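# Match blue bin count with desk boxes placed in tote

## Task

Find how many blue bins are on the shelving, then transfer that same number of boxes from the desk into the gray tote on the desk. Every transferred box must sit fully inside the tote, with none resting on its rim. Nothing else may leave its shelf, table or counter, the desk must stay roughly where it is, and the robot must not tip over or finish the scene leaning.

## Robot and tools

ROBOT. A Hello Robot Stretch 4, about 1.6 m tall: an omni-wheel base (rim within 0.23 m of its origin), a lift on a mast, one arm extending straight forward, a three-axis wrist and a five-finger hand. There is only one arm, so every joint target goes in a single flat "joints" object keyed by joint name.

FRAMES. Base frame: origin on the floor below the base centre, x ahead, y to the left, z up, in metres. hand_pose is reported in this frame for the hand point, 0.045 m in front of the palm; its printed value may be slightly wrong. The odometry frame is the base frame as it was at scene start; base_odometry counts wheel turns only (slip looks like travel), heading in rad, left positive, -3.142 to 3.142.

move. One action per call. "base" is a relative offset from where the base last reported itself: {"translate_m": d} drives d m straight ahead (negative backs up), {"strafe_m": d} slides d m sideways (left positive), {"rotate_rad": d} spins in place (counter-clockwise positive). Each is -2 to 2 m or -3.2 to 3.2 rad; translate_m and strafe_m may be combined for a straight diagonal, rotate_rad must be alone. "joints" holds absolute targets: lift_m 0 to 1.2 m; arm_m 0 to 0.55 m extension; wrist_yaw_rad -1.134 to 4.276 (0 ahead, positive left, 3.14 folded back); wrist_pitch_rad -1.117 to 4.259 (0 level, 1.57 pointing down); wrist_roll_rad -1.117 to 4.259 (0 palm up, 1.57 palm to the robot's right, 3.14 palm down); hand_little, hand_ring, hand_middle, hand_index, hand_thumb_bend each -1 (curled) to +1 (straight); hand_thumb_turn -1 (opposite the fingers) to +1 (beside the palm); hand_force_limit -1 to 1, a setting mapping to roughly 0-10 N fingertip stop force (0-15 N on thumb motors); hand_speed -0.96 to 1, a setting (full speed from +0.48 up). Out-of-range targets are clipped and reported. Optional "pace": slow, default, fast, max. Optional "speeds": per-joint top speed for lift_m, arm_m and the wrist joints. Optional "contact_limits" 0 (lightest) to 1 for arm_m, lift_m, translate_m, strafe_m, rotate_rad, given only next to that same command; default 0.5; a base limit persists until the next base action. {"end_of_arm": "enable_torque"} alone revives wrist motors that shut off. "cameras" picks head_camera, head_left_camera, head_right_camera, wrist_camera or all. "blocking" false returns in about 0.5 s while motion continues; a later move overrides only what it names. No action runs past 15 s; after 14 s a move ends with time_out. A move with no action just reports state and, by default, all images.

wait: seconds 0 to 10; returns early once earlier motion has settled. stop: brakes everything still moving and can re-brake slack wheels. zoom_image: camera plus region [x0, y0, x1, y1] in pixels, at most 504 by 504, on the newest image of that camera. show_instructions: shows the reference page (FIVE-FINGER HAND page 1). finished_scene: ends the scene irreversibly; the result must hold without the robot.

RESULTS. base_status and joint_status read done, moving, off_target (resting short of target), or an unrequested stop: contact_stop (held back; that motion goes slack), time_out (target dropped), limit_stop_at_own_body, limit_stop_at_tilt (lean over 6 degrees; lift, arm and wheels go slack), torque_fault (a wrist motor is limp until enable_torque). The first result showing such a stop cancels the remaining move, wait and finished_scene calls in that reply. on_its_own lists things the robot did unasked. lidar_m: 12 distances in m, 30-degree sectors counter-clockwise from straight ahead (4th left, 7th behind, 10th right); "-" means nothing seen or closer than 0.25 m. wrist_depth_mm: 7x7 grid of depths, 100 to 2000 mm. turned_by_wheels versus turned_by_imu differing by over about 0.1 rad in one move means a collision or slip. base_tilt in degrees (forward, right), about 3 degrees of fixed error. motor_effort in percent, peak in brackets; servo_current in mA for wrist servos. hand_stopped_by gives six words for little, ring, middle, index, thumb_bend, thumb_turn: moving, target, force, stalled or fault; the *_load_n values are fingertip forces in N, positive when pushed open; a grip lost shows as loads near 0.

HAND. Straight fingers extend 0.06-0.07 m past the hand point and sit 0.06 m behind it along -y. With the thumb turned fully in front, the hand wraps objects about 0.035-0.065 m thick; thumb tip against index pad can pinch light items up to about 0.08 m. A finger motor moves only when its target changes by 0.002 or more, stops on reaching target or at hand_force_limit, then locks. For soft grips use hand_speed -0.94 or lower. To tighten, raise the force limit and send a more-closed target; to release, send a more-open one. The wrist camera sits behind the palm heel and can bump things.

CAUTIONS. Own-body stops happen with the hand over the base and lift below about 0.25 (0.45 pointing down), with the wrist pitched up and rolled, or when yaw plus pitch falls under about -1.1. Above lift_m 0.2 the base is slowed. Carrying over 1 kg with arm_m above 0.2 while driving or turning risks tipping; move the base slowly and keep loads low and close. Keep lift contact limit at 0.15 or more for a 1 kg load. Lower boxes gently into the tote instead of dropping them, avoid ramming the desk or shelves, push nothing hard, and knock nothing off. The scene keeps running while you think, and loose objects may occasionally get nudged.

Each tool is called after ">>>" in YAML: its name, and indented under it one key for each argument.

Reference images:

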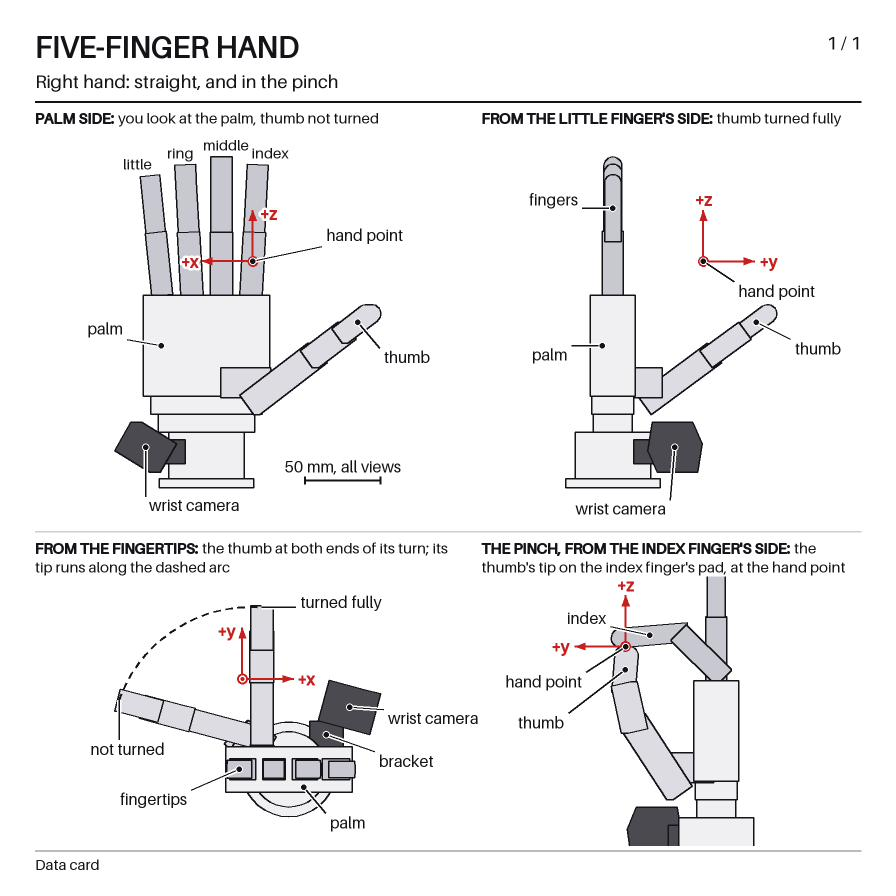

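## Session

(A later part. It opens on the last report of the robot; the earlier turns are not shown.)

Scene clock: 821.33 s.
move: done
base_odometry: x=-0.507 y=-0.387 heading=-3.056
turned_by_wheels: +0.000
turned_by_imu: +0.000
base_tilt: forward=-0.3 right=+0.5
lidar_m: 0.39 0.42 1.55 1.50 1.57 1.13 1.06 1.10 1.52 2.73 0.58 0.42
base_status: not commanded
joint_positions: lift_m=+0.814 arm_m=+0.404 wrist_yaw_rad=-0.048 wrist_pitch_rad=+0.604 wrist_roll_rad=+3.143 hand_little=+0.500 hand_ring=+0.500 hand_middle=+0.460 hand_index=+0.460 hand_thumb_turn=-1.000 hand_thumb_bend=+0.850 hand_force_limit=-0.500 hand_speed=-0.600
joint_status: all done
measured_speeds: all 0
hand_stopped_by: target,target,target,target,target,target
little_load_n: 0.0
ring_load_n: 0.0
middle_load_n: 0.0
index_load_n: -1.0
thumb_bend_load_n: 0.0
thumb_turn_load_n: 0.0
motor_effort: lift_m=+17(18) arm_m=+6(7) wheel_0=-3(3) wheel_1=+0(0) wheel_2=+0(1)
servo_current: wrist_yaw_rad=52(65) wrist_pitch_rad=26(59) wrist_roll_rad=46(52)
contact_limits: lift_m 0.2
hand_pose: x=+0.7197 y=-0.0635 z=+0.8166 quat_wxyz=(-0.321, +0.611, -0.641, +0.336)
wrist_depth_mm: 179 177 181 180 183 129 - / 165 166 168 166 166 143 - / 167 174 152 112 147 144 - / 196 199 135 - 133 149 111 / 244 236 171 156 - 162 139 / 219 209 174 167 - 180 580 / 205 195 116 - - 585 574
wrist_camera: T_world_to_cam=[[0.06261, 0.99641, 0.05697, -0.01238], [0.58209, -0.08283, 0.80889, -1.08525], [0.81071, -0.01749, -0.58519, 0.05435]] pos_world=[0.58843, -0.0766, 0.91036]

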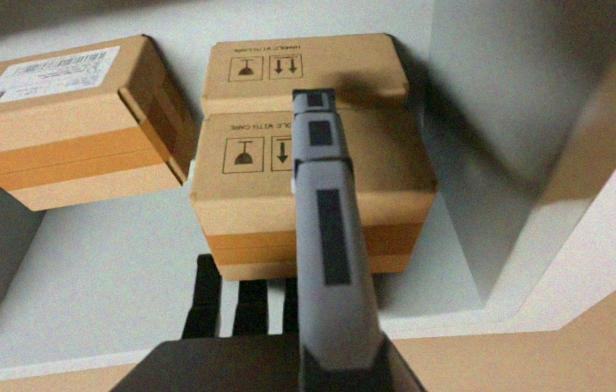

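>>> move:
  joints: {"hand_speed": -0.9, "hand_index": 0.43, "hand_middle": 0.43, "hand_ring": 0.46}

>>> move:
  joints: {"lift_m": 0.90}
  pace: "slow"
  cameras: ["wrist_camera"]

Scene clock: 828.33 s.
move: done
base_odometry: x=-0.507 y=-0.387 heading=-3.056
turned_by_wheels: +0.000
turned_by_imu: +0.001
base_tilt: forward=-0.3 right=+0.5
lidar_m: 0.40 0.43 1.58 1.49 1.55 1.12 1.07 1.10 1.51 2.73 0.57 0.42
base_status: not commanded
joint_positions: lift_m=+0.814 arm_m=+0.404 wrist_yaw_rad=-0.048 wrist_pitch_rad=+0.604 wrist_roll_rad=+3.143 hand_little=+0.500 hand_ring=+0.460 hand_middle=+0.430 hand_index=+0.430 hand_thumb_turn=-1.000 hand_thumb_bend=+0.850 hand_force_limit=-0.500 hand_speed=-0.900
joint_status: all done
measured_speeds: all 0
hand_stopped_by: target,target,target,target,target,target
little_load_n: 0.0
ring_load_n: 0.0
middle_load_n: 0.0
index_load_n: 0.0
thumb_bend_load_n: 0.0
thumb_turn_load_n: 0.0
motor_effort: lift_m=+17(18) arm_m=+6(6) wheel_0=-3(3) wheel_1=+0(0) wheel_2=+0(1)
servo_current: wrist_yaw_rad=59(59) wrist_pitch_rad=33(65) wrist_roll_rad=46(52)
contact_limits: lift_m 0.2
hand_pose: x=+0.7197 y=-0.0635 z=+0.8166 quat_wxyz=(-0.321, +0.611, -0.641, +0.336)
wrist_depth_mm: 179 177 180 180 183 129 - / 164 167 168 166 165 143 - / 167 175 152 112 147 144 - / 197 245 135 - 133 150 112 / 242 235 171 156 - 163 139 / 219 208 174 166 - 177 549 / 206 195 116 - - 585 580
pictures: none

Scene clock: 829.93 s.
move: done
base_odometry: x=-0.507 y=-0.387 heading=-3.056
turned_by_wheels: +0.000
turned_by_imu: +0.000
base_tilt: forward=-0.3 right=+0.5
lidar_m: 0.41 0.44 1.56 1.50 1.57 1.12 1.07 1.10 1.51 2.73 0.57 0.41
base_status: not commanded
joint_positions: lift_m=+0.900 arm_m=+0.404 wrist_yaw_rad=-0.048 wrist_pitch_rad=+0.604 wrist_roll_rad=+3.143 hand_little=+0.500 hand_ring=+0.460 hand_middle=+0.430 hand_index=+0.430 hand_thumb_turn=-1.000 hand_thumb_bend=+0.850 hand_force_limit=-0.500 hand_speed=-0.900
joint_status: all done
measured_speeds: all 0
hand_stopped_by: target,target,target,target,target,target
little_load_n: 0.0
ring_load_n: 0.0
middle_load_n: 0.5
index_load_n: 0.0
thumb_bend_load_n: 0.0
thumb_turn_load_n: 0.0
motor_effort: lift_m=+24(27) arm_m=+6(6) wheel_0=-2(3) wheel_1=+0(0) wheel_2=+0(1)
servo_current: wrist_yaw_rad=46(65) wrist_pitch_rad=59(72) wrist_roll_rad=46(59)
hand_pose: x=+0.7197 y=-0.0635 z=+0.9027 quat_wxyz=(-0.321, +0.611, -0.641, +0.336)
wrist_depth_mm: 220 217 213 203 211 165 290 / 266 245 203 189 203 189 329 / 278 306 274 112 244 366 384 / 266 264 252 247 236 452 459 / 496 512 477 - - 559 661 / 627 634 172 - - 634 627 / 603 603 116 - - 591 574
wrist_camera: T_world_to_cam=[[0.06261, 0.99641, 0.05697, -0.01728], [0.58209, -0.08283, 0.80889, -1.15489], [0.81071, -0.01749, -0.58519, 0.10473]] pos_world=[0.58843, -0.0766, 0.99646]

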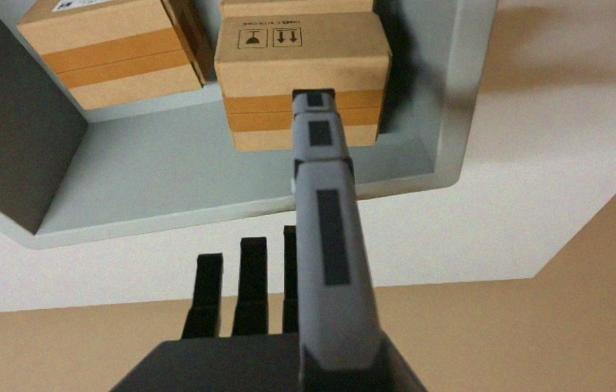

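>>> move:
  joints: {"lift_m": 1.0}

>>> move:
  base: {"strafe_m": -0.2914}
  joints: {"arm_m": 0.3, "wrist_pitch_rad": 0.6, "wrist_yaw_rad": -0.5, "hand_speed": 0.3, "hand_index": 1, "hand_middle": 1, "hand_ring": 1, "hand_little": 1, "hand_thumb_turn": 1, "hand_thumb_bend": 0.8}

>>> move:
  base: {"rotate_rad": -0.25}
  joints: {"wrist_yaw_rad": -1.0}
  pace: "slow"

>>> move:
  joints: {"arm_m": 0.478, "lift_m": 0.9}
  cameras: ["wrist_camera", "head_camera"]

Scene clock: 853.93 s.
move: done
base_odometry: x=-0.507 y=-0.387 heading=-3.056
turned_by_wheels: +0.000
turned_by_imu: +0.001
base_tilt: forward=-0.3 right=+0.5
lidar_m: 0.39 0.43 1.57 1.50 1.58 1.14 1.06 1.11 1.52 2.72 0.55 0.40
base_status: not commanded
joint_positions: lift_m=+1.000 arm_m=+0.404 wrist_yaw_rad=-0.048 wrist_pitch_rad=+0.604 wrist_roll_rad=+3.143 hand_little=+0.500 hand_ring=+0.460 hand_middle=+0.430 hand_index=+0.430 hand_thumb_turn=-1.000 hand_thumb_bend=+0.850 hand_force_limit=-0.500 hand_speed=-0.900
joint_status: all done
measured_speeds: all 0
hand_stopped_by: target,target,target,target,target,target
little_load_n: 0.0
ring_load_n: 0.0
middle_load_n: 0.0
index_load_n: 0.0
thumb_bend_load_n: 0.0
thumb_turn_load_n: 0.0
motor_effort: lift_m=+25(27) arm_m=+6(6) wheel_0=-2(3) wheel_1=+0(0) wheel_2=+0(1)
servo_current: wrist_yaw_rad=46(65) wrist_pitch_rad=39(65) wrist_roll_rad=59(59)
hand_pose: x=+0.7197 y=-0.0635 z=+1.0027 quat_wxyz=(-0.321, +0.611, -0.641, +0.336)
wrist_depth_mm: 297 359 366 274 282 392 397 / 301 353 332 317 303 445 452 / 473 332 492 112 508 521 564 / 554 569 580 585 - 615 778 / 683 707 647 - - 699 691 / 676 661 172 - - 634 627 / 609 603 116 - - 585 574
pictures: none

Scene clock: 856.23 s.
move: done
base_odometry: x=-0.532 y=-0.096 heading=-3.056
turned_by_wheels: +0.000
turned_by_imu: +0.002
base_tilt: forward=-0.3 right=+0.5
lidar_m: 0.38 0.42 0.60 1.79 1.91 1.12 1.07 1.11 1.51 2.42 0.57 0.42
base_status: done
joint_positions: lift_m=+1.000 arm_m=+0.300 wrist_yaw_rad=-0.498 wrist_pitch_rad=+0.604 wrist_roll_rad=+3.143 hand_little=+1.000 hand_ring=+1.000 hand_middle=+1.000 hand_index=+1.000 hand_thumb_turn=+1.000 hand_thumb_bend=+0.800 hand_force_limit=-0.500 hand_speed=+0.300
joint_status: all done
measured_speeds: all 0
hand_stopped_by: target,target,target,target,target,target
little_load_n: 0.0
ring_load_n: 0.0
middle_load_n: 0.0
index_load_n: 0.0
thumb_bend_load_n: 0.0
thumb_turn_load_n: 0.0
motor_effort: lift_m=+23(25) arm_m=-6(8) wheel_0=+0(9) wheel_1=+1(11) wheel_2=+2(4)
servo_current: wrist_yaw_rad=59(98) wrist_pitch_rad=39(78) wrist_roll_rad=52(59)
hand_pose: x=+0.5742 y=-0.1204 z=+1.0028 quat_wxyz=(-0.238, +0.452, -0.761, +0.399)
wrist_depth_mm: 368 370 377 382 384 382 349 / 415 379 415 427 436 433 389 / 477 484 492 500 508 517 366 / 564 569 580 591 609 615 640 / 683 691 691 732 759 750 - / 1397 891 831 216 778 - - / 1281 1138 116 114 - - -
pictures: none

Scene clock: 857.50 s.
move: done
base_odometry: x=-0.532 y=-0.096 heading=+2.977
turned_by_wheels: -0.250
turned_by_imu: -0.246
base_tilt: forward=-0.3 right=+0.5
lidar_m: 0.40 0.38 0.51 1.81 1.83 1.25 1.06 1.06 1.24 2.18 0.78 0.49
base_status: done
joint_positions: lift_m=+1.000 arm_m=+0.300 wrist_yaw_rad=-0.998 wrist_pitch_rad=+0.604 wrist_roll_rad=+3.143 hand_little=+1.000 hand_ring=+1.000 hand_middle=+1.000 hand_index=+1.000 hand_thumb_turn=+1.000 hand_thumb_bend=+0.800 hand_force_limit=-0.500 hand_speed=+0.300
joint_status: all done
measured_speeds: all 0
hand_stopped_by: target,target,target,target,target,target
little_load_n: 0.0
ring_load_n: 0.0
middle_load_n: 0.0
index_load_n: 0.0
thumb_bend_load_n: 0.0
thumb_turn_load_n: 0.0
motor_effort: lift_m=+23(24) arm_m=-6(6) wheel_0=+1(5) wheel_1=+0(6) wheel_2=-1(5)
servo_current: wrist_yaw_rad=46(111) wrist_pitch_rad=59(65) wrist_roll_rad=46(59)
hand_pose: x=+0.5039 y=-0.1551 z=+1.0028 quat_wxyz=(-0.132, +0.250, -0.849, +0.446)
wrist_depth_mm: 1098 1118 1078 379 377 392 397 / 1255 1281 1205 430 392 433 452 / 1430 1499 530 500 508 521 530 / 1661 1756 634 603 603 574 634 / - - 750 741 750 732 - / - - - 220 931 - - / - - 116 114 - - -
pictures: none

Scene clock: 859.13 s.
move: done
base_odometry: x=-0.532 y=-0.096 heading=+2.977
turned_by_wheels: +0.000
turned_by_imu: +0.000
base_tilt: forward=-0.4 right=+0.5
lidar_m: 0.39 0.41 0.49 1.79 1.83 1.26 1.05 1.07 1.24 2.18 0.78 0.45
base_status: not commanded
joint_positions: lift_m=+0.900 arm_m=+0.478 wrist_yaw_rad=-0.998 wrist_pitch_rad=+0.604 wrist_roll_rad=+3.143 hand_little=+1.000 hand_ring=+1.000 hand_middle=+1.000 hand_index=+1.000 hand_thumb_turn=+1.000 hand_thumb_bend=+0.800 hand_force_limit=-0.500 hand_speed=+0.300
joint_status: all done
measured_speeds: all 0
hand_stopped_by: target,target,target,target,target,target
little_load_n: 0.0
ring_load_n: 0.0
middle_load_n: 0.0
index_load_n: 0.0
thumb_bend_load_n: 0.0
thumb_turn_load_n: -0.5
motor_effort: lift_m=+18(22) arm_m=+6(8) wheel_0=+1(1) wheel_1=+0(1) wheel_2=-1(1)
servo_current: wrist_yaw_rad=39(65) wrist_pitch_rad=59(72) wrist_roll_rad=52(52)
hand_pose: x=+0.6815 y=-0.1551 z=+0.9032 quat_wxyz=(-0.132, +0.250, -0.849, +0.446)
wrist_depth_mm: 270 272 224 228 281 283 290 / 304 307 262 260 320 324 329 / 362 355 359 366 373 379 384 / 445 418 427 436 427 445 462 / 1756 508 525 539 539 508 - / - 654 603 216 668 - - / - - 116 114 - - -
pictures: head_camera, wrist_camera
wrist_camera: T_world_to_cam=[[0.84702, 0.52851, 0.05695, -0.53079], [0.27112, -0.52169, 0.80891, -0.9969], [0.45722, -0.66972, -0.58517, 0.27415]] pos_world=[0.59453, -0.05595, 0.99706]

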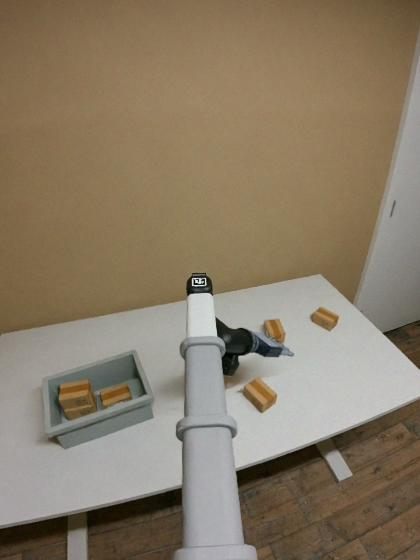

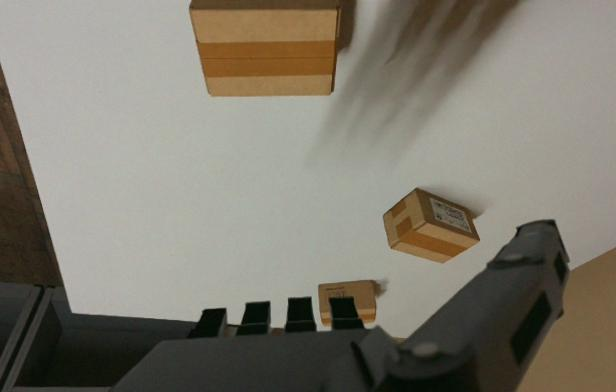

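>>> move:
  base: {"strafe_m": -0.0123}
  joints: {"arm_m": 0.468, "wrist_yaw_rad": -1.032, "hand_thumb_turn": -1, "hand_thumb_bend": 0.8}

>>> move:
  joints: {"lift_m": 0.80}
  pace: "slow"
  contact_limits: {"lift_m": 0.2}
  cameras: ["wrist_camera"]

Scene clock: 870.87 s.
move: done
base_odometry: x=-0.530 y=-0.084 heading=+2.977
turned_by_wheels: +0.000
turned_by_imu: +0.001
base_tilt: forward=-0.3 right=+0.5
lidar_m: 0.40 0.42 0.49 1.83 1.84 1.26 1.07 1.06 1.24 2.18 0.80 0.46
base_status: done
joint_positions: lift_m=+0.900 arm_m=+0.468 wrist_yaw_rad=-1.030 wrist_pitch_rad=+0.604 wrist_roll_rad=+3.143 hand_little=+1.000 hand_ring=+1.000 hand_middle=+1.000 hand_index=+1.000 hand_thumb_turn=-1.000 hand_thumb_bend=+0.800 hand_force_limit=-0.500 hand_speed=+0.300
joint_status: all done
measured_speeds: all 0
hand_stopped_by: target,target,target,target,target,target
little_load_n: 0.0
ring_load_n: -0.5
middle_load_n: 0.0
index_load_n: 0.0
thumb_bend_load_n: 0.0
thumb_turn_load_n: 0.0
motor_effort: lift_m=+18(18) arm_m=-6(8) wheel_0=+1(8) wheel_1=+0(7) wheel_2=-1(2)
servo_current: wrist_yaw_rad=39(91) wrist_pitch_rad=52(59) wrist_roll_rad=46(59)
hand_pose: x=+0.6669 y=-0.1561 z=+0.9032 quat_wxyz=(-0.124, +0.236, -0.853, +0.448)
wrist_depth_mm: 276 273 262 226 277 285 290 / 322 307 304 256 320 325 329 / 1255 355 359 115 368 379 384 / 1499 418 427 449 - 430 462 / 1863 512 525 530 - 559 569 / - 654 615 621 - 732 683 / - - 116 - - 798 683
pictures: none

Scene clock: 872.57 s.
move: done
base_odometry: x=-0.530 y=-0.084 heading=+2.977
turned_by_wheels: +0.000
turned_by_imu: +0.000
base_tilt: forward=-0.3 right=+0.5
lidar_m: 0.40 0.40 0.50 1.81 1.83 1.26 1.05 1.04 1.23 2.17 0.78 0.48
base_status: not commanded
joint_positions: lift_m=+0.800 arm_m=+0.468 wrist_yaw_rad=-1.030 wrist_pitch_rad=+0.604 wrist_roll_rad=+3.143 hand_little=+1.000 hand_ring=+1.000 hand_middle=+1.000 hand_index=+1.000 hand_thumb_turn=-1.000 hand_thumb_bend=+0.800 hand_force_limit=-0.500 hand_speed=+0.300
joint_status: all done
measured_speeds: all 0
hand_stopped_by: target,target,target,target,target,target
little_load_n: 0.0
ring_load_n: 0.0
middle_load_n: -0.5
index_load_n: 0.0
thumb_bend_load_n: 0.0
thumb_turn_load_n: 0.0
motor_effort: lift_m=+18(18) arm_m=-6(7) wheel_0=+1(1) wheel_1=-1(1) wheel_2=-1(2)
servo_current: wrist_yaw_rad=46(72) wrist_pitch_rad=46(72) wrist_roll_rad=52(52)
contact_limits: lift_m 0.2
hand_pose: x=+0.6669 y=-0.1561 z=+0.8033 quat_wxyz=(-0.124, +0.236, -0.853, +0.448)
wrist_depth_mm: 170 172 173 175 177 180 182 / 191 194 175 169 173 205 208 / 220 223 171 115 170 239 240 / 259 264 256 192 270 286 287 / 315 324 329 334 - 351 362 / 452 413 384 387 - 351 449 / - 500 116 - - 621 640
wrist_camera: T_world_to_cam=[[0.86344, 0.50123, 0.05691, -0.52732], [0.25438, -0.53006, 0.80891, -0.9027], [0.43561, -0.68397, -0.58518, 0.23385]] pos_world=[0.58307, -0.05423, 0.89706]

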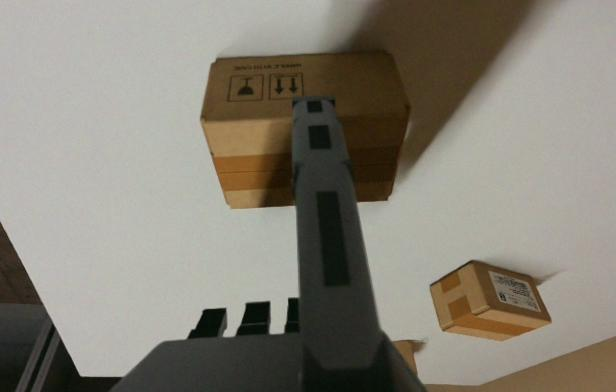

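>>> move:
  joints: {"lift_m": 0.7631}
  pace: "slow"
  contact_limits: {"lift_m": 0.2}
  cameras: ["wrist_camera"]

>>> move:
  joints: {"hand_speed": -0.9, "hand_force_limit": -0.8, "hand_thumb_bend": 0.59}

>>> move:
  joints: {"hand_speed": -0.8, "hand_index": 0.55, "hand_middle": 0.55}
  cameras: ["wrist_camera"]

>>> move:
  joints: {"hand_speed": -0.93, "hand_force_limit": -0.5, "hand_index": 0.1, "hand_middle": 0.1}
  cameras: ["wrist_camera"]

Scene clock: 878.07 s.
move: done
base_odometry: x=-0.530 y=-0.084 heading=+2.977
turned_by_wheels: +0.000
turned_by_imu: +0.001
base_tilt: forward=-0.3 right=+0.5
lidar_m: 0.41 0.38 0.49 1.82 1.84 1.28 1.03 1.05 1.23 2.18 0.79 0.47
base_status: not commanded
joint_positions: lift_m=+0.763 arm_m=+0.468 wrist_yaw_rad=-1.030 wrist_pitch_rad=+0.604 wrist_roll_rad=+3.143 hand_little=+1.000 hand_ring=+1.000 hand_middle=+1.000 hand_index=+1.000 hand_thumb_turn=-1.000 hand_thumb_bend=+0.800 hand_force_limit=-0.500 hand_speed=+0.300
joint_status: all done
measured_speeds: all 0
hand_stopped_by: target,target,target,target,target,target
little_load_n: 0.0
ring_load_n: -0.5
middle_load_n: 0.0
index_load_n: 0.0
thumb_bend_load_n: 0.0
thumb_turn_load_n: 0.0
motor_effort: lift_m=+17(19) arm_m=-7(7) wheel_0=+1(1) wheel_1=+0(1) wheel_2=-1(2)
servo_current: wrist_yaw_rad=46(59) wrist_pitch_rad=39(59) wrist_roll_rad=46(59)
contact_limits: lift_m 0.2
hand_pose: x=+0.6669 y=-0.1561 z=+0.7663 quat_wxyz=(-0.124, +0.236, -0.853, +0.448)
wrist_depth_mm: 133 134 136 138 139 141 142 / 150 152 154 155 157 160 163 / 173 175 146 115 144 186 189 / 202 207 137 135 - 224 226 / 246 251 244 163 - 274 281 / 310 320 298 303 - 336 362 / 504 389 116 - - 327 549
wrist_camera: T_world_to_cam=[[0.86344, 0.50123, 0.05691, -0.52522], [0.25438, -0.53006, 0.80891, -0.87285], [0.43561, -0.68397, -0.58518, 0.21226]] pos_world=[0.58307, -0.05423, 0.86016]

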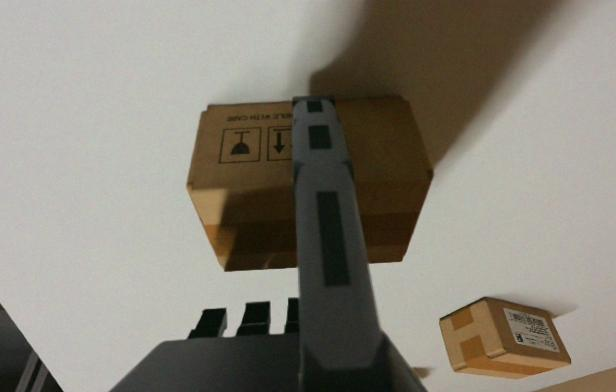

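Scene clock: 880.00 s.
move: done
base_odometry: x=-0.530 y=-0.084 heading=+2.977
turned_by_wheels: +0.000
turned_by_imu: +0.000
base_tilt: forward=-0.3 right=+0.5
lidar_m: 0.41 0.40 0.48 1.82 1.83 1.28 1.04 1.05 1.24 2.17 0.80 0.47
base_status: not commanded
joint_positions: lift_m=+0.763 arm_m=+0.468 wrist_yaw_rad=-1.030 wrist_pitch_rad=+0.604 wrist_roll_rad=+3.143 hand_little=+1.000 hand_ring=+1.000 hand_middle=+1.000 hand_index=+1.000 hand_thumb_turn=-1.000 hand_thumb_bend=+0.590 hand_force_limit=-0.800 hand_speed=-0.900
joint_status: all done
measured_speeds: all 0
hand_stopped_by: target,target,target,target,target,target
little_load_n: -0.5
ring_load_n: 0.0
middle_load_n: 0.0
index_load_n: 0.0
thumb_bend_load_n: 0.5
thumb_turn_load_n: 0.0
motor_effort: lift_m=+17(18) arm_m=-6(7) wheel_0=+1(1) wheel_1=-1(1) wheel_2=-1(2)
servo_current: wrist_yaw_rad=59(65) wrist_pitch_rad=52(72) wrist_roll_rad=52(59)
contact_limits: lift_m 0.2
hand_pose: x=+0.6669 y=-0.1561 z=+0.7663 quat_wxyz=(-0.124, +0.236, -0.853, +0.448)
wrist_depth_mm: 133 134 135 138 139 141 142 / 150 152 154 156 157 160 162 / 172 175 148 140 147 186 188 / 202 206 137 136 - 223 225 / 245 251 244 163 - 277 281 / 310 322 300 301 - 336 362 / 504 387 116 - - 325 539
pictures: none

Scene clock: 881.30 s.
move: done
base_odometry: x=-0.530 y=-0.084 heading=+2.977
turned_by_wheels: +0.000
turned_by_imu: +0.000
base_tilt: forward=-0.3 right=+0.5
lidar_m: 0.40 0.41 0.48 1.83 1.83 1.27 1.05 1.05 1.22 2.18 0.80 0.48
base_status: not commanded
joint_positions: lift_m=+0.763 arm_m=+0.468 wrist_yaw_rad=-1.030 wrist_pitch_rad=+0.604 wrist_roll_rad=+3.143 hand_little=+1.000 hand_ring=+1.000 hand_middle=+0.550 hand_index=+0.550 hand_thumb_turn=-1.000 hand_thumb_bend=+0.590 hand_force_limit=-0.800 hand_speed=-0.800
joint_status: all done
measured_speeds: all 0
hand_stopped_by: target,target,target,target,target,target
little_load_n: 0.0
ring_load_n: 0.0
middle_load_n: 0.0
index_load_n: 0.0
thumb_bend_load_n: 0.5
thumb_turn_load_n: 0.0
motor_effort: lift_m=+18(18) arm_m=-7(7) wheel_0=+1(1) wheel_1=-1(1) wheel_2=-1(2)
servo_current: wrist_yaw_rad=65(65) wrist_pitch_rad=39(59) wrist_roll_rad=46(52)
contact_limits: lift_m 0.2
hand_pose: x=+0.6669 y=-0.1561 z=+0.7663 quat_wxyz=(-0.124, +0.236, -0.853, +0.448)
wrist_depth_mm: 133 134 136 138 139 141 142 / 150 151 154 155 158 160 163 / 173 175 148 140 147 186 189 / 202 206 137 136 - 224 225 / 245 251 244 163 - 274 281 / 309 320 300 181 - 336 364 / 504 389 116 - - 325 549
wrist_camera: T_world_to_cam=[[0.86344, 0.50123, 0.05691, -0.52522], [0.25438, -0.53006, 0.80891, -0.87285], [0.43561, -0.68397, -0.58518, 0.21226]] pos_world=[0.58307, -0.05423, 0.86016]

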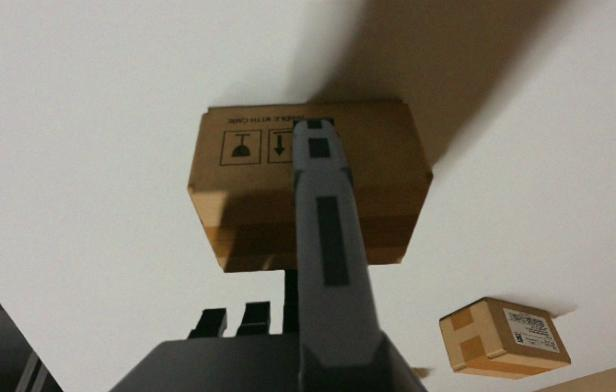

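Scene clock: 883.27 s.
move: off_target
base_odometry: x=-0.530 y=-0.084 heading=+2.977
turned_by_wheels: +0.000
turned_by_imu: +0.000
base_tilt: forward=-0.3 right=+0.5
lidar_m: 0.40 0.40 0.49 1.80 1.84 1.25 1.06 1.06 1.23 2.18 0.79 0.47
base_status: not commanded
joint_positions: lift_m=+0.763 arm_m=+0.468 wrist_yaw_rad=-1.030 wrist_pitch_rad=+0.604 wrist_roll_rad=+3.143 hand_little=+1.000 hand_ring=+1.000 hand_middle=+0.302 hand_index=+0.296 hand_thumb_turn=-1.000 hand_thumb_bend=+0.591 hand_force_limit=-0.500 hand_speed=-0.930
joint_status: hand_middle off_target (ended at +0.302, target +0.100); hand_index off_target (ended at +0.296, target +0.100); the others done
measured_speeds: all 0
hand_stopped_by: target,target,force,force,target,target
little_load_n: 0.0
ring_load_n: 0.0
middle_load_n: 2.0
index_load_n: 2.5
thumb_bend_load_n: 3.5
thumb_turn_load_n: 0.0
motor_effort: lift_m=+17(18) arm_m=-6(7) wheel_0=+1(1) wheel_1=-1(1) wheel_2=-1(2)
servo_current: wrist_yaw_rad=52(65) wrist_pitch_rad=46(78) wrist_roll_rad=46(52)
contact_limits: lift_m 0.2
hand_pose: x=+0.6669 y=-0.1561 z=+0.7663 quat_wxyz=(-0.124, +0.236, -0.853, +0.448)
wrist_depth_mm: 133 134 136 138 139 142 146 / 150 152 154 156 157 160 163 / 173 176 146 134 144 186 189 / 202 207 138 134 - 225 227 / 246 252 245 163 - 278 282 / 310 322 301 168 - 338 364 / 512 392 116 - - 332 549
wrist_camera: T_world_to_cam=[[0.86344, 0.50123, 0.05691, -0.52522], [0.25438, -0.53006, 0.80891, -0.87285], [0.43561, -0.68397, -0.58518, 0.21226]] pos_world=[0.58307, -0.05423, 0.86016]

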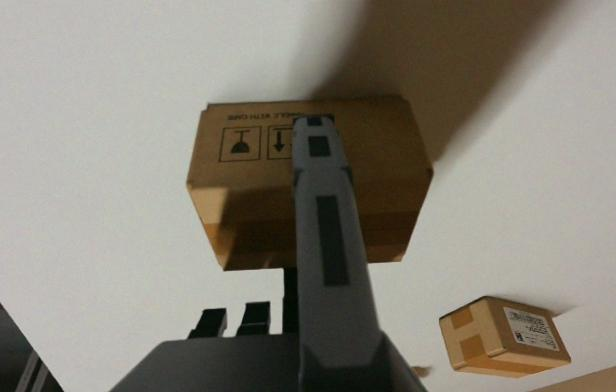

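>>> move:
  joints: {"lift_m": 0.80}
  pace: "slow"

>>> move:
  joints: {"lift_m": 1.0}

>>> move:
  joints: {"arm_m": 0.28, "wrist_yaw_rad": 0.05, "hand_speed": -0.5, "hand_ring": 0.5, "hand_little": 0.5}
  pace: "slow"
  speeds: {"wrist_yaw_rad": 0.5}

>>> move:
  base: {"rotate_rad": 0.25}
  pace: "slow"
  cameras: ["wrist_camera", "head_camera"]

Scene clock: 887.80 s.
move: done
base_odometry: x=-0.530 y=-0.084 heading=+2.977
turned_by_wheels: +0.000
turned_by_imu: +0.001
base_tilt: forward=-0.3 right=+0.5
lidar_m: 0.40 0.41 0.48 1.82 1.84 1.25 1.05 1.04 1.22 2.19 0.81 0.47
base_status: not commanded
joint_positions: lift_m=+0.800 arm_m=+0.468 wrist_yaw_rad=-1.030 wrist_pitch_rad=+0.604 wrist_roll_rad=+3.143 hand_little=+1.000 hand_ring=+1.000 hand_middle=+0.302 hand_index=+0.296 hand_thumb_turn=-1.000 hand_thumb_bend=+0.591 hand_force_limit=-0.500 hand_speed=-0.930
joint_status: all done
measured_speeds: all 0
hand_stopped_by: target,target,force,force,target,target
little_load_n: 0.0
ring_load_n: 0.0
middle_load_n: 2.0
index_load_n: 2.0
thumb_bend_load_n: 4.0
thumb_turn_load_n: 0.0
motor_effort: lift_m=+25(26) arm_m=-6(7) wheel_0=+1(1) wheel_1=-1(1) wheel_2=-1(2)
servo_current: wrist_yaw_rad=46(72) wrist_pitch_rad=39(65) wrist_roll_rad=46(59)
hand_pose: x=+0.6669 y=-0.1561 z=+0.8027 quat_wxyz=(-0.124, +0.236, -0.853, +0.448)
wrist_depth_mm: 169 171 172 174 176 179 181 / 191 193 191 193 199 203 206 / 219 222 146 134 144 236 239 / 257 263 142 134 - 283 287 / 314 320 309 164 - 349 357 / 449 410 377 168 - 353 445 / - 496 116 - - 668 640
pictures: none

Scene clock: 889.70 s.
move: done
base_odometry: x=-0.530 y=-0.084 heading=+2.977
turned_by_wheels: +0.000
turned_by_imu: +0.000
base_tilt: forward=-0.3 right=+0.5
lidar_m: 0.40 0.38 0.49 1.81 1.85 1.26 1.06 1.05 1.22 2.16 0.79 0.47
base_status: not commanded
joint_positions: lift_m=+1.000 arm_m=+0.468 wrist_yaw_rad=-1.030 wrist_pitch_rad=+0.604 wrist_roll_rad=+3.143 hand_little=+1.000 hand_ring=+1.000 hand_middle=+0.302 hand_index=+0.296 hand_thumb_turn=-1.000 hand_thumb_bend=+0.591 hand_force_limit=-0.500 hand_speed=-0.930
joint_status: all done
measured_speeds: all 0
hand_stopped_by: target,target,force,force,target,target
little_load_n: 0.0
ring_load_n: 0.0
middle_load_n: 2.0
index_load_n: 2.0
thumb_bend_load_n: 4.0
thumb_turn_load_n: 0.5
motor_effort: lift_m=+24(28) arm_m=-6(7) wheel_0=+1(1) wheel_1=+0(1) wheel_2=-1(2)
servo_current: wrist_yaw_rad=59(65) wrist_pitch_rad=46(65) wrist_roll_rad=59(59)
hand_pose: x=+0.6669 y=-0.1561 z=+1.0027 quat_wxyz=(-0.124, +0.236, -0.853, +0.448)
wrist_depth_mm: 1118 370 377 379 384 394 394 / 1229 421 415 421 430 449 449 / 1430 496 146 134 140 517 525 / 1661 580 142 133 - 621 627 / - 732 683 163 - 768 699 / - - - 170 - 854 691 / - - 116 - - 778 676
pictures: none

Scene clock: 892.87 s.
move: done
base_odometry: x=-0.530 y=-0.084 heading=+2.977
turned_by_wheels: +0.000
turned_by_imu: +0.001
base_tilt: forward=-0.3 right=+0.5
lidar_m: 0.39 0.41 0.49 1.80 1.83 1.26 1.05 1.06 1.22 2.17 0.78 0.47
base_status: not commanded
joint_positions: lift_m=+1.000 arm_m=+0.280 wrist_yaw_rad=+0.048 wrist_pitch_rad=+0.604 wrist_roll_rad=+3.143 hand_little=+0.500 hand_ring=+0.500 hand_middle=+0.302 hand_index=+0.296 hand_thumb_turn=-1.000 hand_thumb_bend=+0.591 hand_force_limit=-0.500 hand_speed=-0.500
joint_status: all done
measured_speeds: all 0
hand_stopped_by: target,target,force,force,target,target
little_load_n: 0.0
ring_load_n: -0.5
middle_load_n: 2.0
index_load_n: 2.5
thumb_bend_load_n: 4.0
thumb_turn_load_n: 0.0
motor_effort: lift_m=+24(25) arm_m=-7(9) wheel_0=+1(1) wheel_1=-1(1) wheel_2=-1(2)
servo_current: wrist_yaw_rad=65(98) wrist_pitch_rad=52(65) wrist_roll_rad=46(59)
hand_pose: x=+0.6017 y=-0.0494 z=+1.0027 quat_wxyz=(-0.337, +0.640, -0.611, +0.321)
wrist_depth_mm: 366 370 375 379 384 392 334 / 415 418 413 421 430 445 375 / 477 484 146 134 140 517 424 / 554 544 142 134 - 615 647 / 654 683 185 163 - 768 759 / 904 866 173 169 - 750 723 / 878 842 116 - - 683 668
pictures: none

Scene clock: 894.17 s.
move: done
base_odometry: x=-0.530 y=-0.084 heading=-3.056
turned_by_wheels: +0.250
turned_by_imu: +0.245
base_tilt: forward=-0.3 right=+0.5
lidar_m: 0.40 0.40 0.60 1.80 1.91 1.13 1.05 1.11 1.50 2.42 0.57 0.43
base_status: done
joint_positions: lift_m=+1.000 arm_m=+0.280 wrist_yaw_rad=+0.048 wrist_pitch_rad=+0.604 wrist_roll_rad=+3.143 hand_little=+0.500 hand_ring=+0.500 hand_middle=+0.302 hand_index=+0.296 hand_thumb_turn=-1.000 hand_thumb_bend=+0.591 hand_force_limit=-0.500 hand_speed=-0.500
joint_status: not commanded
measured_speeds: all 0
hand_stopped_by: target,target,force,force,target,target
little_load_n: 0.0
ring_load_n: 0.0
middle_load_n: 2.0
index_load_n: 2.0
thumb_bend_load_n: 4.0
thumb_turn_load_n: 0.0
motor_effort: lift_m=+24(25) arm_m=-6(7) wheel_0=-1(6) wheel_1=-2(6) wheel_2=+1(7)
servo_current: wrist_yaw_rad=46(72) wrist_pitch_rad=39(59) wrist_roll_rad=46(52)
hand_pose: x=+0.6017 y=-0.0493 z=+1.0027 quat_wxyz=(-0.337, +0.641, -0.611, +0.321)
wrist_depth_mm: 366 370 375 382 342 317 312 / 413 418 415 418 294 389 394 / 473 484 146 134 140 452 379 / 554 564 142 134 - 439 439 / 676 691 185 163 - 768 788 / 750 759 174 163 - 809 809 / 683 691 116 - - 741 741
pictures: head_camera, wrist_camera
wrist_camera: T_world_to_cam=[[-0.03308, 0.99783, 0.05692, 0.02801], [0.58733, -0.02667, 0.80891, -1.16633], [0.80867, 0.06019, -0.58517, 0.26418]] pos_world=[0.47231, -0.07496, 1.09646]

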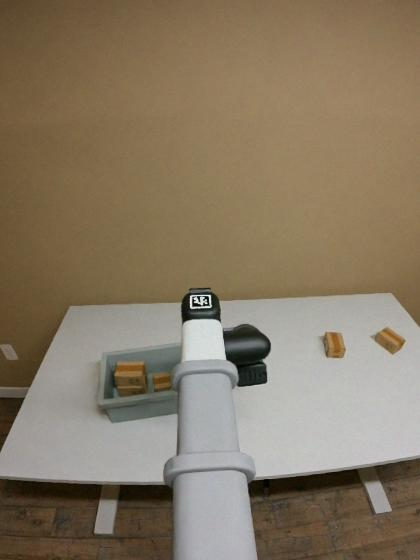

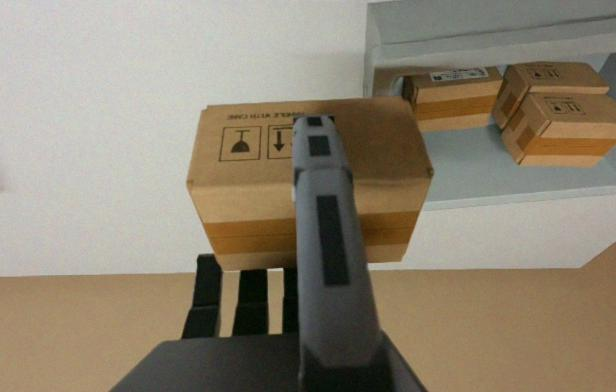

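>>> move:
  base: {"strafe_m": 0.16}
  joints: {"wrist_yaw_rad": 0.1}
  speeds: {"wrist_yaw_rad": 0.4}
  cameras: ["wrist_camera"]

Scene clock: 908.50 s.
move: done
base_odometry: x=-0.516 y=-0.244 heading=-3.056
turned_by_wheels: +0.000
turned_by_imu: +0.002
base_tilt: forward=-0.3 right=+0.5
lidar_m: 0.39 0.41 0.61 1.64 1.74 1.13 1.07 1.11 1.51 2.59 0.57 0.40
base_status: done
joint_positions: lift_m=+1.000 arm_m=+0.280 wrist_yaw_rad=+0.098 wrist_pitch_rad=+0.604 wrist_roll_rad=+3.143 hand_little=+0.500 hand_ring=+0.500 hand_middle=+0.302 hand_index=+0.296 hand_thumb_turn=-1.000 hand_thumb_bend=+0.591 hand_force_limit=-0.500 hand_speed=-0.500
joint_status: all done
measured_speeds: all 0
hand_stopped_by: target,target,force,force,target,target
little_load_n: 0.0
ring_load_n: 0.0
middle_load_n: 2.0
index_load_n: 2.5
thumb_bend_load_n: 4.0
thumb_turn_load_n: 0.0
motor_effort: lift_m=+24(25) arm_m=-6(6) wheel_0=+2(10) wheel_1=-1(10) wheel_2=+1(4)
servo_current: wrist_yaw_rad=46(85) wrist_pitch_rad=33(85) wrist_roll_rad=46(52)
hand_pose: x=+0.6040 y=-0.0418 z=+1.0027 quat_wxyz=(-0.345, +0.656, -0.595, +0.312)
wrist_depth_mm: 366 362 267 268 271 271 382 / 413 410 384 375 389 353 455 / 477 484 146 134 140 382 525 / 559 569 142 134 - 627 654 / 668 691 185 163 - 768 946 / 723 732 173 163 - 820 842 / 661 676 116 - - 768 759
wrist_camera: T_world_to_cam=[[-0.08243, 0.99497, 0.05689, 0.05032], [0.58796, 0.00246, 0.80889, -1.1666], [0.80468, 0.10013, -0.5852, 0.26601]] pos_world=[0.476, -0.07383, 1.09646]

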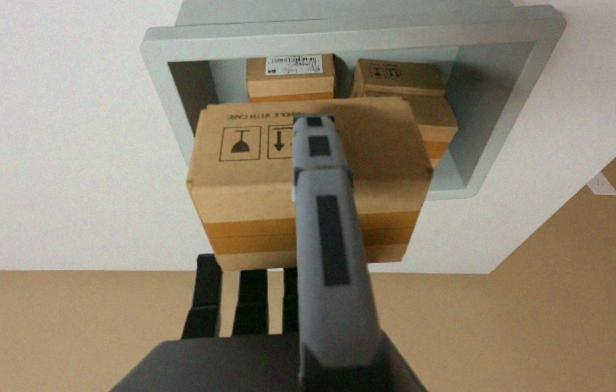

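>>> zoom_image:
  camera: "wrist_camera"
  region: [180, 20, 500, 200]

Scaled by 1.575.

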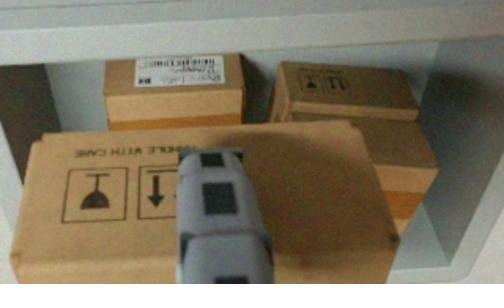

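>>> move:
  base: {"strafe_m": 0.0038}
  joints: {"arm_m": 0.396}
  pace: "slow"

>>> move:
  joints: {"lift_m": 0.88}
  pace: "slow"
  cameras: ["wrist_camera", "head_camera"]

Scene clock: 926.23 s.
move: done
base_odometry: x=-0.516 y=-0.248 heading=-3.056
turned_by_wheels: +0.000
turned_by_imu: +0.001
base_tilt: forward=-0.3 right=+0.5
lidar_m: 0.40 0.43 0.60 1.64 1.70 1.13 1.05 1.10 1.51 2.58 0.57 0.44
base_status: done
joint_positions: lift_m=+1.000 arm_m=+0.396 wrist_yaw_rad=+0.098 wrist_pitch_rad=+0.604 wrist_roll_rad=+3.143 hand_little=+0.500 hand_ring=+0.500 hand_middle=+0.302 hand_index=+0.296 hand_thumb_turn=-1.000 hand_thumb_bend=+0.591 hand_force_limit=-0.500 hand_speed=-0.500
joint_status: all done
measured_speeds: all 0
hand_stopped_by: target,target,force,force,target,target
little_load_n: 0.0
ring_load_n: 0.0
middle_load_n: 2.0
index_load_n: 2.0
thumb_bend_load_n: 4.0
thumb_turn_load_n: 0.0
motor_effort: lift_m=+24(25) arm_m=+7(9) wheel_0=+0(4) wheel_1=-1(4) wheel_2=+0(3)
servo_current: wrist_yaw_rad=39(65) wrist_pitch_rad=39(59) wrist_roll_rad=46(52)
hand_pose: x=+0.7197 y=-0.0418 z=+1.0027 quat_wxyz=(-0.345, +0.656, -0.595, +0.312)
wrist_depth_mm: 366 362 357 375 291 282 283 / 413 421 332 343 332 320 445 / 477 488 146 134 140 517 525 / 554 564 142 134 - 621 683 / 654 668 185 164 - 732 788 / 609 615 173 160 - 691 699 / 564 564 116 - - 634 640
pictures: none

Scene clock: 928.07 s.
move: done
base_odometry: x=-0.516 y=-0.248 heading=-3.056
turned_by_wheels: +0.000
turned_by_imu: +0.000
base_tilt: forward=-0.3 right=+0.6
lidar_m: 0.41 0.46 0.59 1.63 1.72 1.13 1.08 1.10 1.52 2.60 0.57 0.41
base_status: not commanded
joint_positions: lift_m=+0.880 arm_m=+0.396 wrist_yaw_rad=+0.098 wrist_pitch_rad=+0.604 wrist_roll_rad=+3.143 hand_little=+0.500 hand_ring=+0.500 hand_middle=+0.302 hand_index=+0.296 hand_thumb_turn=-1.000 hand_thumb_bend=+0.591 hand_force_limit=-0.500 hand_speed=-0.500
joint_status: all done
measured_speeds: all 0
hand_stopped_by: target,target,force,force,target,target
little_load_n: 0.0
ring_load_n: 0.0
middle_load_n: 2.0
index_load_n: 2.0
thumb_bend_load_n: 3.5
thumb_turn_load_n: 0.0
motor_effort: lift_m=+18(23) arm_m=+6(7) wheel_0=+0(0) wheel_1=-1(1) wheel_2=+0(1)
servo_current: wrist_yaw_rad=52(65) wrist_pitch_rad=39(78) wrist_roll_rad=39(59)
hand_pose: x=+0.7197 y=-0.0418 z=+0.8832 quat_wxyz=(-0.345, +0.656, -0.595, +0.312)
wrist_depth_mm: 135 186 239 206 218 219 235 / 272 182 262 223 226 191 198 / 322 189 146 134 144 204 208 / 377 222 142 133 - 246 249 / 452 466 184 163 - 517 530 / 591 597 173 159 - 654 691 / 564 569 116 - - 640 627
pictures: head_camera, wrist_camera
wrist_camera: T_world_to_cam=[[-0.08243, 0.99497, 0.05689, 0.06665], [0.58796, 0.00246, 0.80889, -1.13804], [0.80468, 0.10013, -0.5852, 0.10304]] pos_world=[0.5917, -0.07383, 0.97706]

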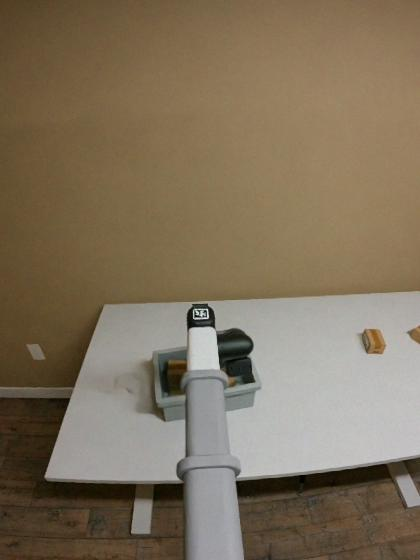

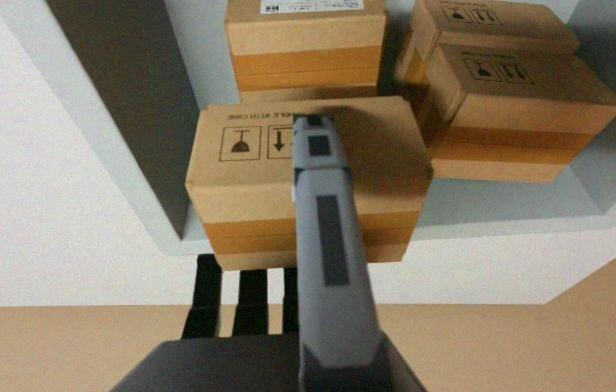

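>>> move:
  joints: {"lift_m": 0.8165}
  pace: "slow"
  contact_limits: {"lift_m": 0.2}
  cameras: ["wrist_camera"]

>>> move:
  joints: {"lift_m": 0.8148}
  pace: "slow"
  contact_limits: {"lift_m": 0.2}

>>> move:
  joints: {"lift_m": 0.8133}
  pace: "slow"
  contact_limits: {"lift_m": 0.2}
  cameras: ["wrist_camera"]

Scene clock: 940.73 s.
move: done
base_odometry: x=-0.516 y=-0.248 heading=-3.056
turned_by_wheels: +0.000
turned_by_imu: +0.001
base_tilt: forward=-0.3 right=+0.5
lidar_m: 0.40 0.43 0.59 1.63 1.72 1.12 1.06 1.11 1.49 2.59 0.57 0.41
base_status: not commanded
joint_positions: lift_m=+0.817 arm_m=+0.396 wrist_yaw_rad=+0.098 wrist_pitch_rad=+0.604 wrist_roll_rad=+3.143 hand_little=+0.500 hand_ring=+0.500 hand_middle=+0.302 hand_index=+0.296 hand_thumb_turn=-1.000 hand_thumb_bend=+0.591 hand_force_limit=-0.500 hand_speed=-0.500
joint_status: all done
measured_speeds: all 0
hand_stopped_by: target,target,force,force,target,target
little_load_n: 0.0
ring_load_n: 0.0
middle_load_n: 2.0
index_load_n: 2.5
thumb_bend_load_n: 3.5
thumb_turn_load_n: 0.0
motor_effort: lift_m=+17(19) arm_m=+6(7) wheel_0=+0(0) wheel_1=-1(1) wheel_2=+0(0)
servo_current: wrist_yaw_rad=46(85) wrist_pitch_rad=39(65) wrist_roll_rad=46(52)
contact_limits: lift_m 0.2
hand_pose: x=+0.7197 y=-0.0418 z=+0.8198 quat_wxyz=(-0.345, +0.656, -0.595, +0.312)
wrist_depth_mm: 121 185 187 185 187 195 202 / 119 182 169 161 165 181 184 / 117 179 146 134 144 169 166 / 121 175 141 134 - 167 150 / 128 170 185 163 - 179 178 / 436 180 174 163 - 207 207 / 549 525 116 - - 634 634
wrist_camera: T_world_to_cam=[[-0.08243, 0.99497, 0.05689, 0.07026], [0.58796, 0.00246, 0.80889, -1.08676], [0.80468, 0.10013, -0.5852, 0.06593]] pos_world=[0.5917, -0.07383, 0.91366]

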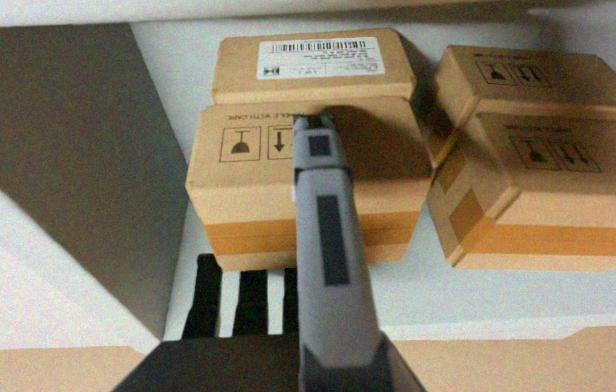

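Scene clock: 941.20 s.
move: done
base_odometry: x=-0.516 y=-0.248 heading=-3.056
turned_by_wheels: +0.000
turned_by_imu: +0.000
base_tilt: forward=-0.3 right=+0.5
lidar_m: 0.41 0.44 0.60 1.64 1.72 1.12 1.07 1.11 1.51 2.58 0.58 0.42
base_status: not commanded
joint_positions: lift_m=+0.815 arm_m=+0.396 wrist_yaw_rad=+0.098 wrist_pitch_rad=+0.604 wrist_roll_rad=+3.143 hand_little=+0.500 hand_ring=+0.500 hand_middle=+0.302 hand_index=+0.296 hand_thumb_turn=-1.000 hand_thumb_bend=+0.591 hand_force_limit=-0.500 hand_speed=-0.500
joint_status: all done
measured_speeds: all 0
hand_stopped_by: target,target,force,force,target,target
little_load_n: 0.0
ring_load_n: 0.0
middle_load_n: 2.0
index_load_n: 2.0
thumb_bend_load_n: 4.0
thumb_turn_load_n: 0.0
motor_effort: lift_m=+16(17) arm_m=+7(7) wheel_0=+0(0) wheel_1=-1(1) wheel_2=+0(0)
servo_current: wrist_yaw_rad=52(52) wrist_pitch_rad=59(65) wrist_roll_rad=46(52)
contact_limits: lift_m 0.2
hand_pose: x=+0.7197 y=-0.0418 z=+0.8182 quat_wxyz=(-0.345, +0.656, -0.595, +0.312)
wrist_depth_mm: 122 184 187 185 187 194 201 / 121 184 169 161 163 180 182 / 118 179 146 134 144 168 166 / 121 176 135 135 - 167 148 / 126 170 183 163 - 179 178 / 424 178 174 163 - 206 205 / 549 535 116 - - 634 640
pictures: none

Scene clock: 941.67 s.
move: done
base_odometry: x=-0.516 y=-0.248 heading=-3.056
turned_by_wheels: +0.000
turned_by_imu: +0.000
base_tilt: forward=-0.3 right=+0.5
lidar_m: 0.40 0.42 0.58 1.64 1.73 1.11 1.07 1.11 1.50 2.57 0.59 0.42
base_status: not commanded
joint_positions: lift_m=+0.814 arm_m=+0.396 wrist_yaw_rad=+0.098 wrist_pitch_rad=+0.604 wrist_roll_rad=+3.143 hand_little=+0.500 hand_ring=+0.500 hand_middle=+0.302 hand_index=+0.296 hand_thumb_turn=-1.000 hand_thumb_bend=+0.591 hand_force_limit=-0.500 hand_speed=-0.500
joint_status: all done
measured_speeds: all 0
hand_stopped_by: target,target,force,force,target,target
little_load_n: 0.0
ring_load_n: -0.5
middle_load_n: 2.5
index_load_n: 2.0
thumb_bend_load_n: 4.0
thumb_turn_load_n: 0.0
motor_effort: lift_m=+15(15) arm_m=+6(7) wheel_0=+0(0) wheel_1=-1(1) wheel_2=+0(0)
servo_current: wrist_yaw_rad=39(65) wrist_pitch_rad=33(59) wrist_roll_rad=46(59)
contact_limits: lift_m 0.2
hand_pose: x=+0.7197 y=-0.0418 z=+0.8167 quat_wxyz=(-0.345, +0.656, -0.595, +0.312)
wrist_depth_mm: 122 187 185 184 186 194 200 / 120 184 168 160 163 179 181 / 118 180 147 134 144 168 164 / 121 175 135 135 - 159 147 / 126 170 174 161 - 178 176 / 427 177 175 163 - 205 208 / 549 525 116 - - 634 634
wrist_camera: T_world_to_cam=[[-0.08243, 0.99497, 0.05689, 0.07044], [0.58796, 0.00246, 0.80889, -1.08425], [0.80468, 0.10013, -0.5852, 0.06412]] pos_world=[0.5917, -0.07383, 0.91056]

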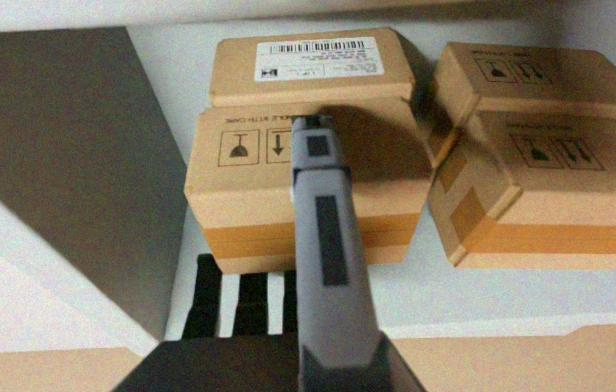

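>>> move:
  joints: {"hand_speed": -0.88, "hand_index": 0.42, "hand_middle": 0.42}
  cameras: ["wrist_camera"]

>>> move:
  joints: {"hand_speed": -0.7, "hand_thumb_bend": 0.85}

>>> move:
  joints: {"lift_m": 0.87}
  pace: "slow"
  cameras: ["wrist_camera"]

Scene clock: 945.10 s.
move: done
base_odometry: x=-0.516 y=-0.248 heading=-3.056
turned_by_wheels: +0.000
turned_by_imu: +0.001
base_tilt: forward=-0.3 right=+0.6
lidar_m: 0.39 0.44 0.58 1.65 1.72 1.11 1.06 1.11 1.52 2.60 0.57 0.42
base_status: not commanded
joint_positions: lift_m=+0.814 arm_m=+0.396 wrist_yaw_rad=+0.098 wrist_pitch_rad=+0.604 wrist_roll_rad=+3.143 hand_little=+0.500 hand_ring=+0.500 hand_middle=+0.420 hand_index=+0.420 hand_thumb_turn=-1.000 hand_thumb_bend=+0.590 hand_force_limit=-0.500 hand_speed=-0.880
joint_status: all done
measured_speeds: all 0
hand_stopped_by: target,target,target,target,target,target
little_load_n: 0.0
ring_load_n: 0.0
middle_load_n: 0.0
index_load_n: 0.0
thumb_bend_load_n: 0.5
thumb_turn_load_n: 0.0
motor_effort: lift_m=+17(17) arm_m=+6(7) wheel_0=+0(0) wheel_1=-1(1) wheel_2=+0(0)
servo_current: wrist_yaw_rad=52(59) wrist_pitch_rad=59(65) wrist_roll_rad=52(52)
contact_limits: lift_m 0.2
hand_pose: x=+0.7197 y=-0.0418 z=+0.8166 quat_wxyz=(-0.345, +0.656, -0.595, +0.312)
wrist_depth_mm: - 185 186 186 187 195 198 / 121 183 171 163 166 180 183 / 118 180 148 144 146 169 166 / 121 176 135 133 - 159 148 / 123 170 162 157 - 177 171 / 410 168 174 166 - 204 206 / 544 508 116 - - 634 634
wrist_camera: T_world_to_cam=[[-0.08243, 0.99497, 0.05689, 0.07045], [0.58796, 0.00246, 0.80889, -1.08409], [0.80468, 0.10013, -0.5852, 0.064]] pos_world=[0.5917, -0.07383, 0.91036]

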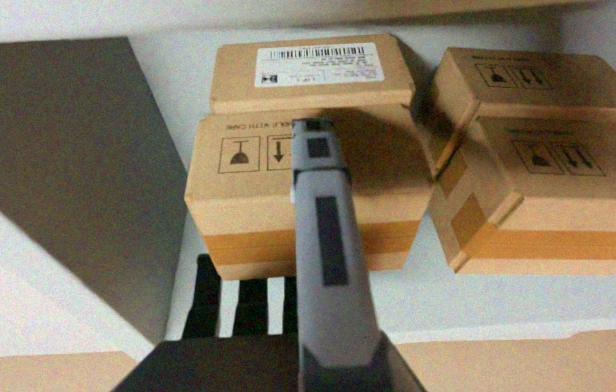

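Scene clock: 946.20 s.
move: done
base_odometry: x=-0.516 y=-0.248 heading=-3.056
turned_by_wheels: +0.000
turned_by_imu: +0.000
base_tilt: forward=-0.3 right=+0.5
lidar_m: 0.40 0.42 0.61 1.64 1.71 1.12 1.06 1.09 1.48 2.60 0.59 0.43
base_status: not commanded
joint_positions: lift_m=+0.814 arm_m=+0.396 wrist_yaw_rad=+0.098 wrist_pitch_rad=+0.604 wrist_roll_rad=+3.143 hand_little=+0.500 hand_ring=+0.500 hand_middle=+0.420 hand_index=+0.420 hand_thumb_turn=-1.000 hand_thumb_bend=+0.850 hand_force_limit=-0.500 hand_speed=-0.700
joint_status: all done
measured_speeds: all 0
hand_stopped_by: target,target,target,target,target,target
little_load_n: 0.0
ring_load_n: 0.0
middle_load_n: 0.0
index_load_n: 0.0
thumb_bend_load_n: 0.0
thumb_turn_load_n: 0.0
motor_effort: lift_m=+17(18) arm_m=+7(7) wheel_0=+0(0) wheel_1=-1(1) wheel_2=+0(0)
servo_current: wrist_yaw_rad=39(65) wrist_pitch_rad=46(72) wrist_roll_rad=46(52)
contact_limits: lift_m 0.2
hand_pose: x=+0.7197 y=-0.0418 z=+0.8166 quat_wxyz=(-0.345, +0.656, -0.595, +0.312)
wrist_depth_mm: - 185 186 186 187 193 198 / 121 183 171 167 166 179 183 / 118 180 148 112 146 169 166 / 122 176 136 133 - 159 148 / 123 170 162 156 - 176 171 / 413 168 174 166 - 202 206 / 539 508 116 - - 634 640
pictures: none

Scene clock: 947.53 s.
move: done
base_odometry: x=-0.516 y=-0.248 heading=-3.056
turned_by_wheels: +0.000
turned_by_imu: +0.000
base_tilt: forward=-0.3 right=+0.5
lidar_m: 0.39 0.44 0.58 1.63 1.71 1.11 1.07 1.10 1.51 2.59 0.59 0.43
base_status: not commanded
joint_positions: lift_m=+0.870 arm_m=+0.396 wrist_yaw_rad=+0.098 wrist_pitch_rad=+0.604 wrist_roll_rad=+3.143 hand_little=+0.500 hand_ring=+0.500 hand_middle=+0.420 hand_index=+0.420 hand_thumb_turn=-1.000 hand_thumb_bend=+0.850 hand_force_limit=-0.500 hand_speed=-0.700
joint_status: all done
measured_speeds: all 0
hand_stopped_by: target,target,target,target,target,target
little_load_n: 0.0
ring_load_n: 0.0
middle_load_n: 0.0
index_load_n: 0.0
thumb_bend_load_n: -0.5
thumb_turn_load_n: 0.0
motor_effort: lift_m=+25(26) arm_m=+6(7) wheel_0=+0(1) wheel_1=-1(1) wheel_2=+0(0)
servo_current: wrist_yaw_rad=46(65) wrist_pitch_rad=33(65) wrist_roll_rad=52(52)
hand_pose: x=+0.7197 y=-0.0418 z=+0.8727 quat_wxyz=(-0.345, +0.656, -0.595, +0.312)
wrist_depth_mm: 128 189 227 196 217 216 224 / 140 185 178 176 181 191 196 / 304 190 192 112 206 193 195 / 362 201 253 248 247 240 242 / 436 439 236 200 - 504 521 / 544 569 173 - - 654 683 / 569 564 116 - - 640 627
wrist_camera: T_world_to_cam=[[-0.08243, 0.99497, 0.05689, 0.06726], [0.58796, 0.00246, 0.80889, -1.12947], [0.80468, 0.10013, -0.5852, 0.09683]] pos_world=[0.5917, -0.07383, 0.96646]

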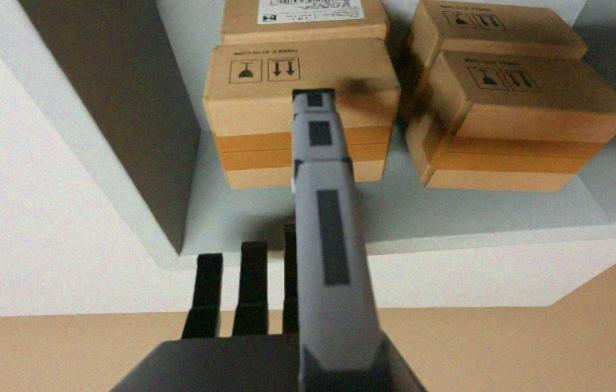

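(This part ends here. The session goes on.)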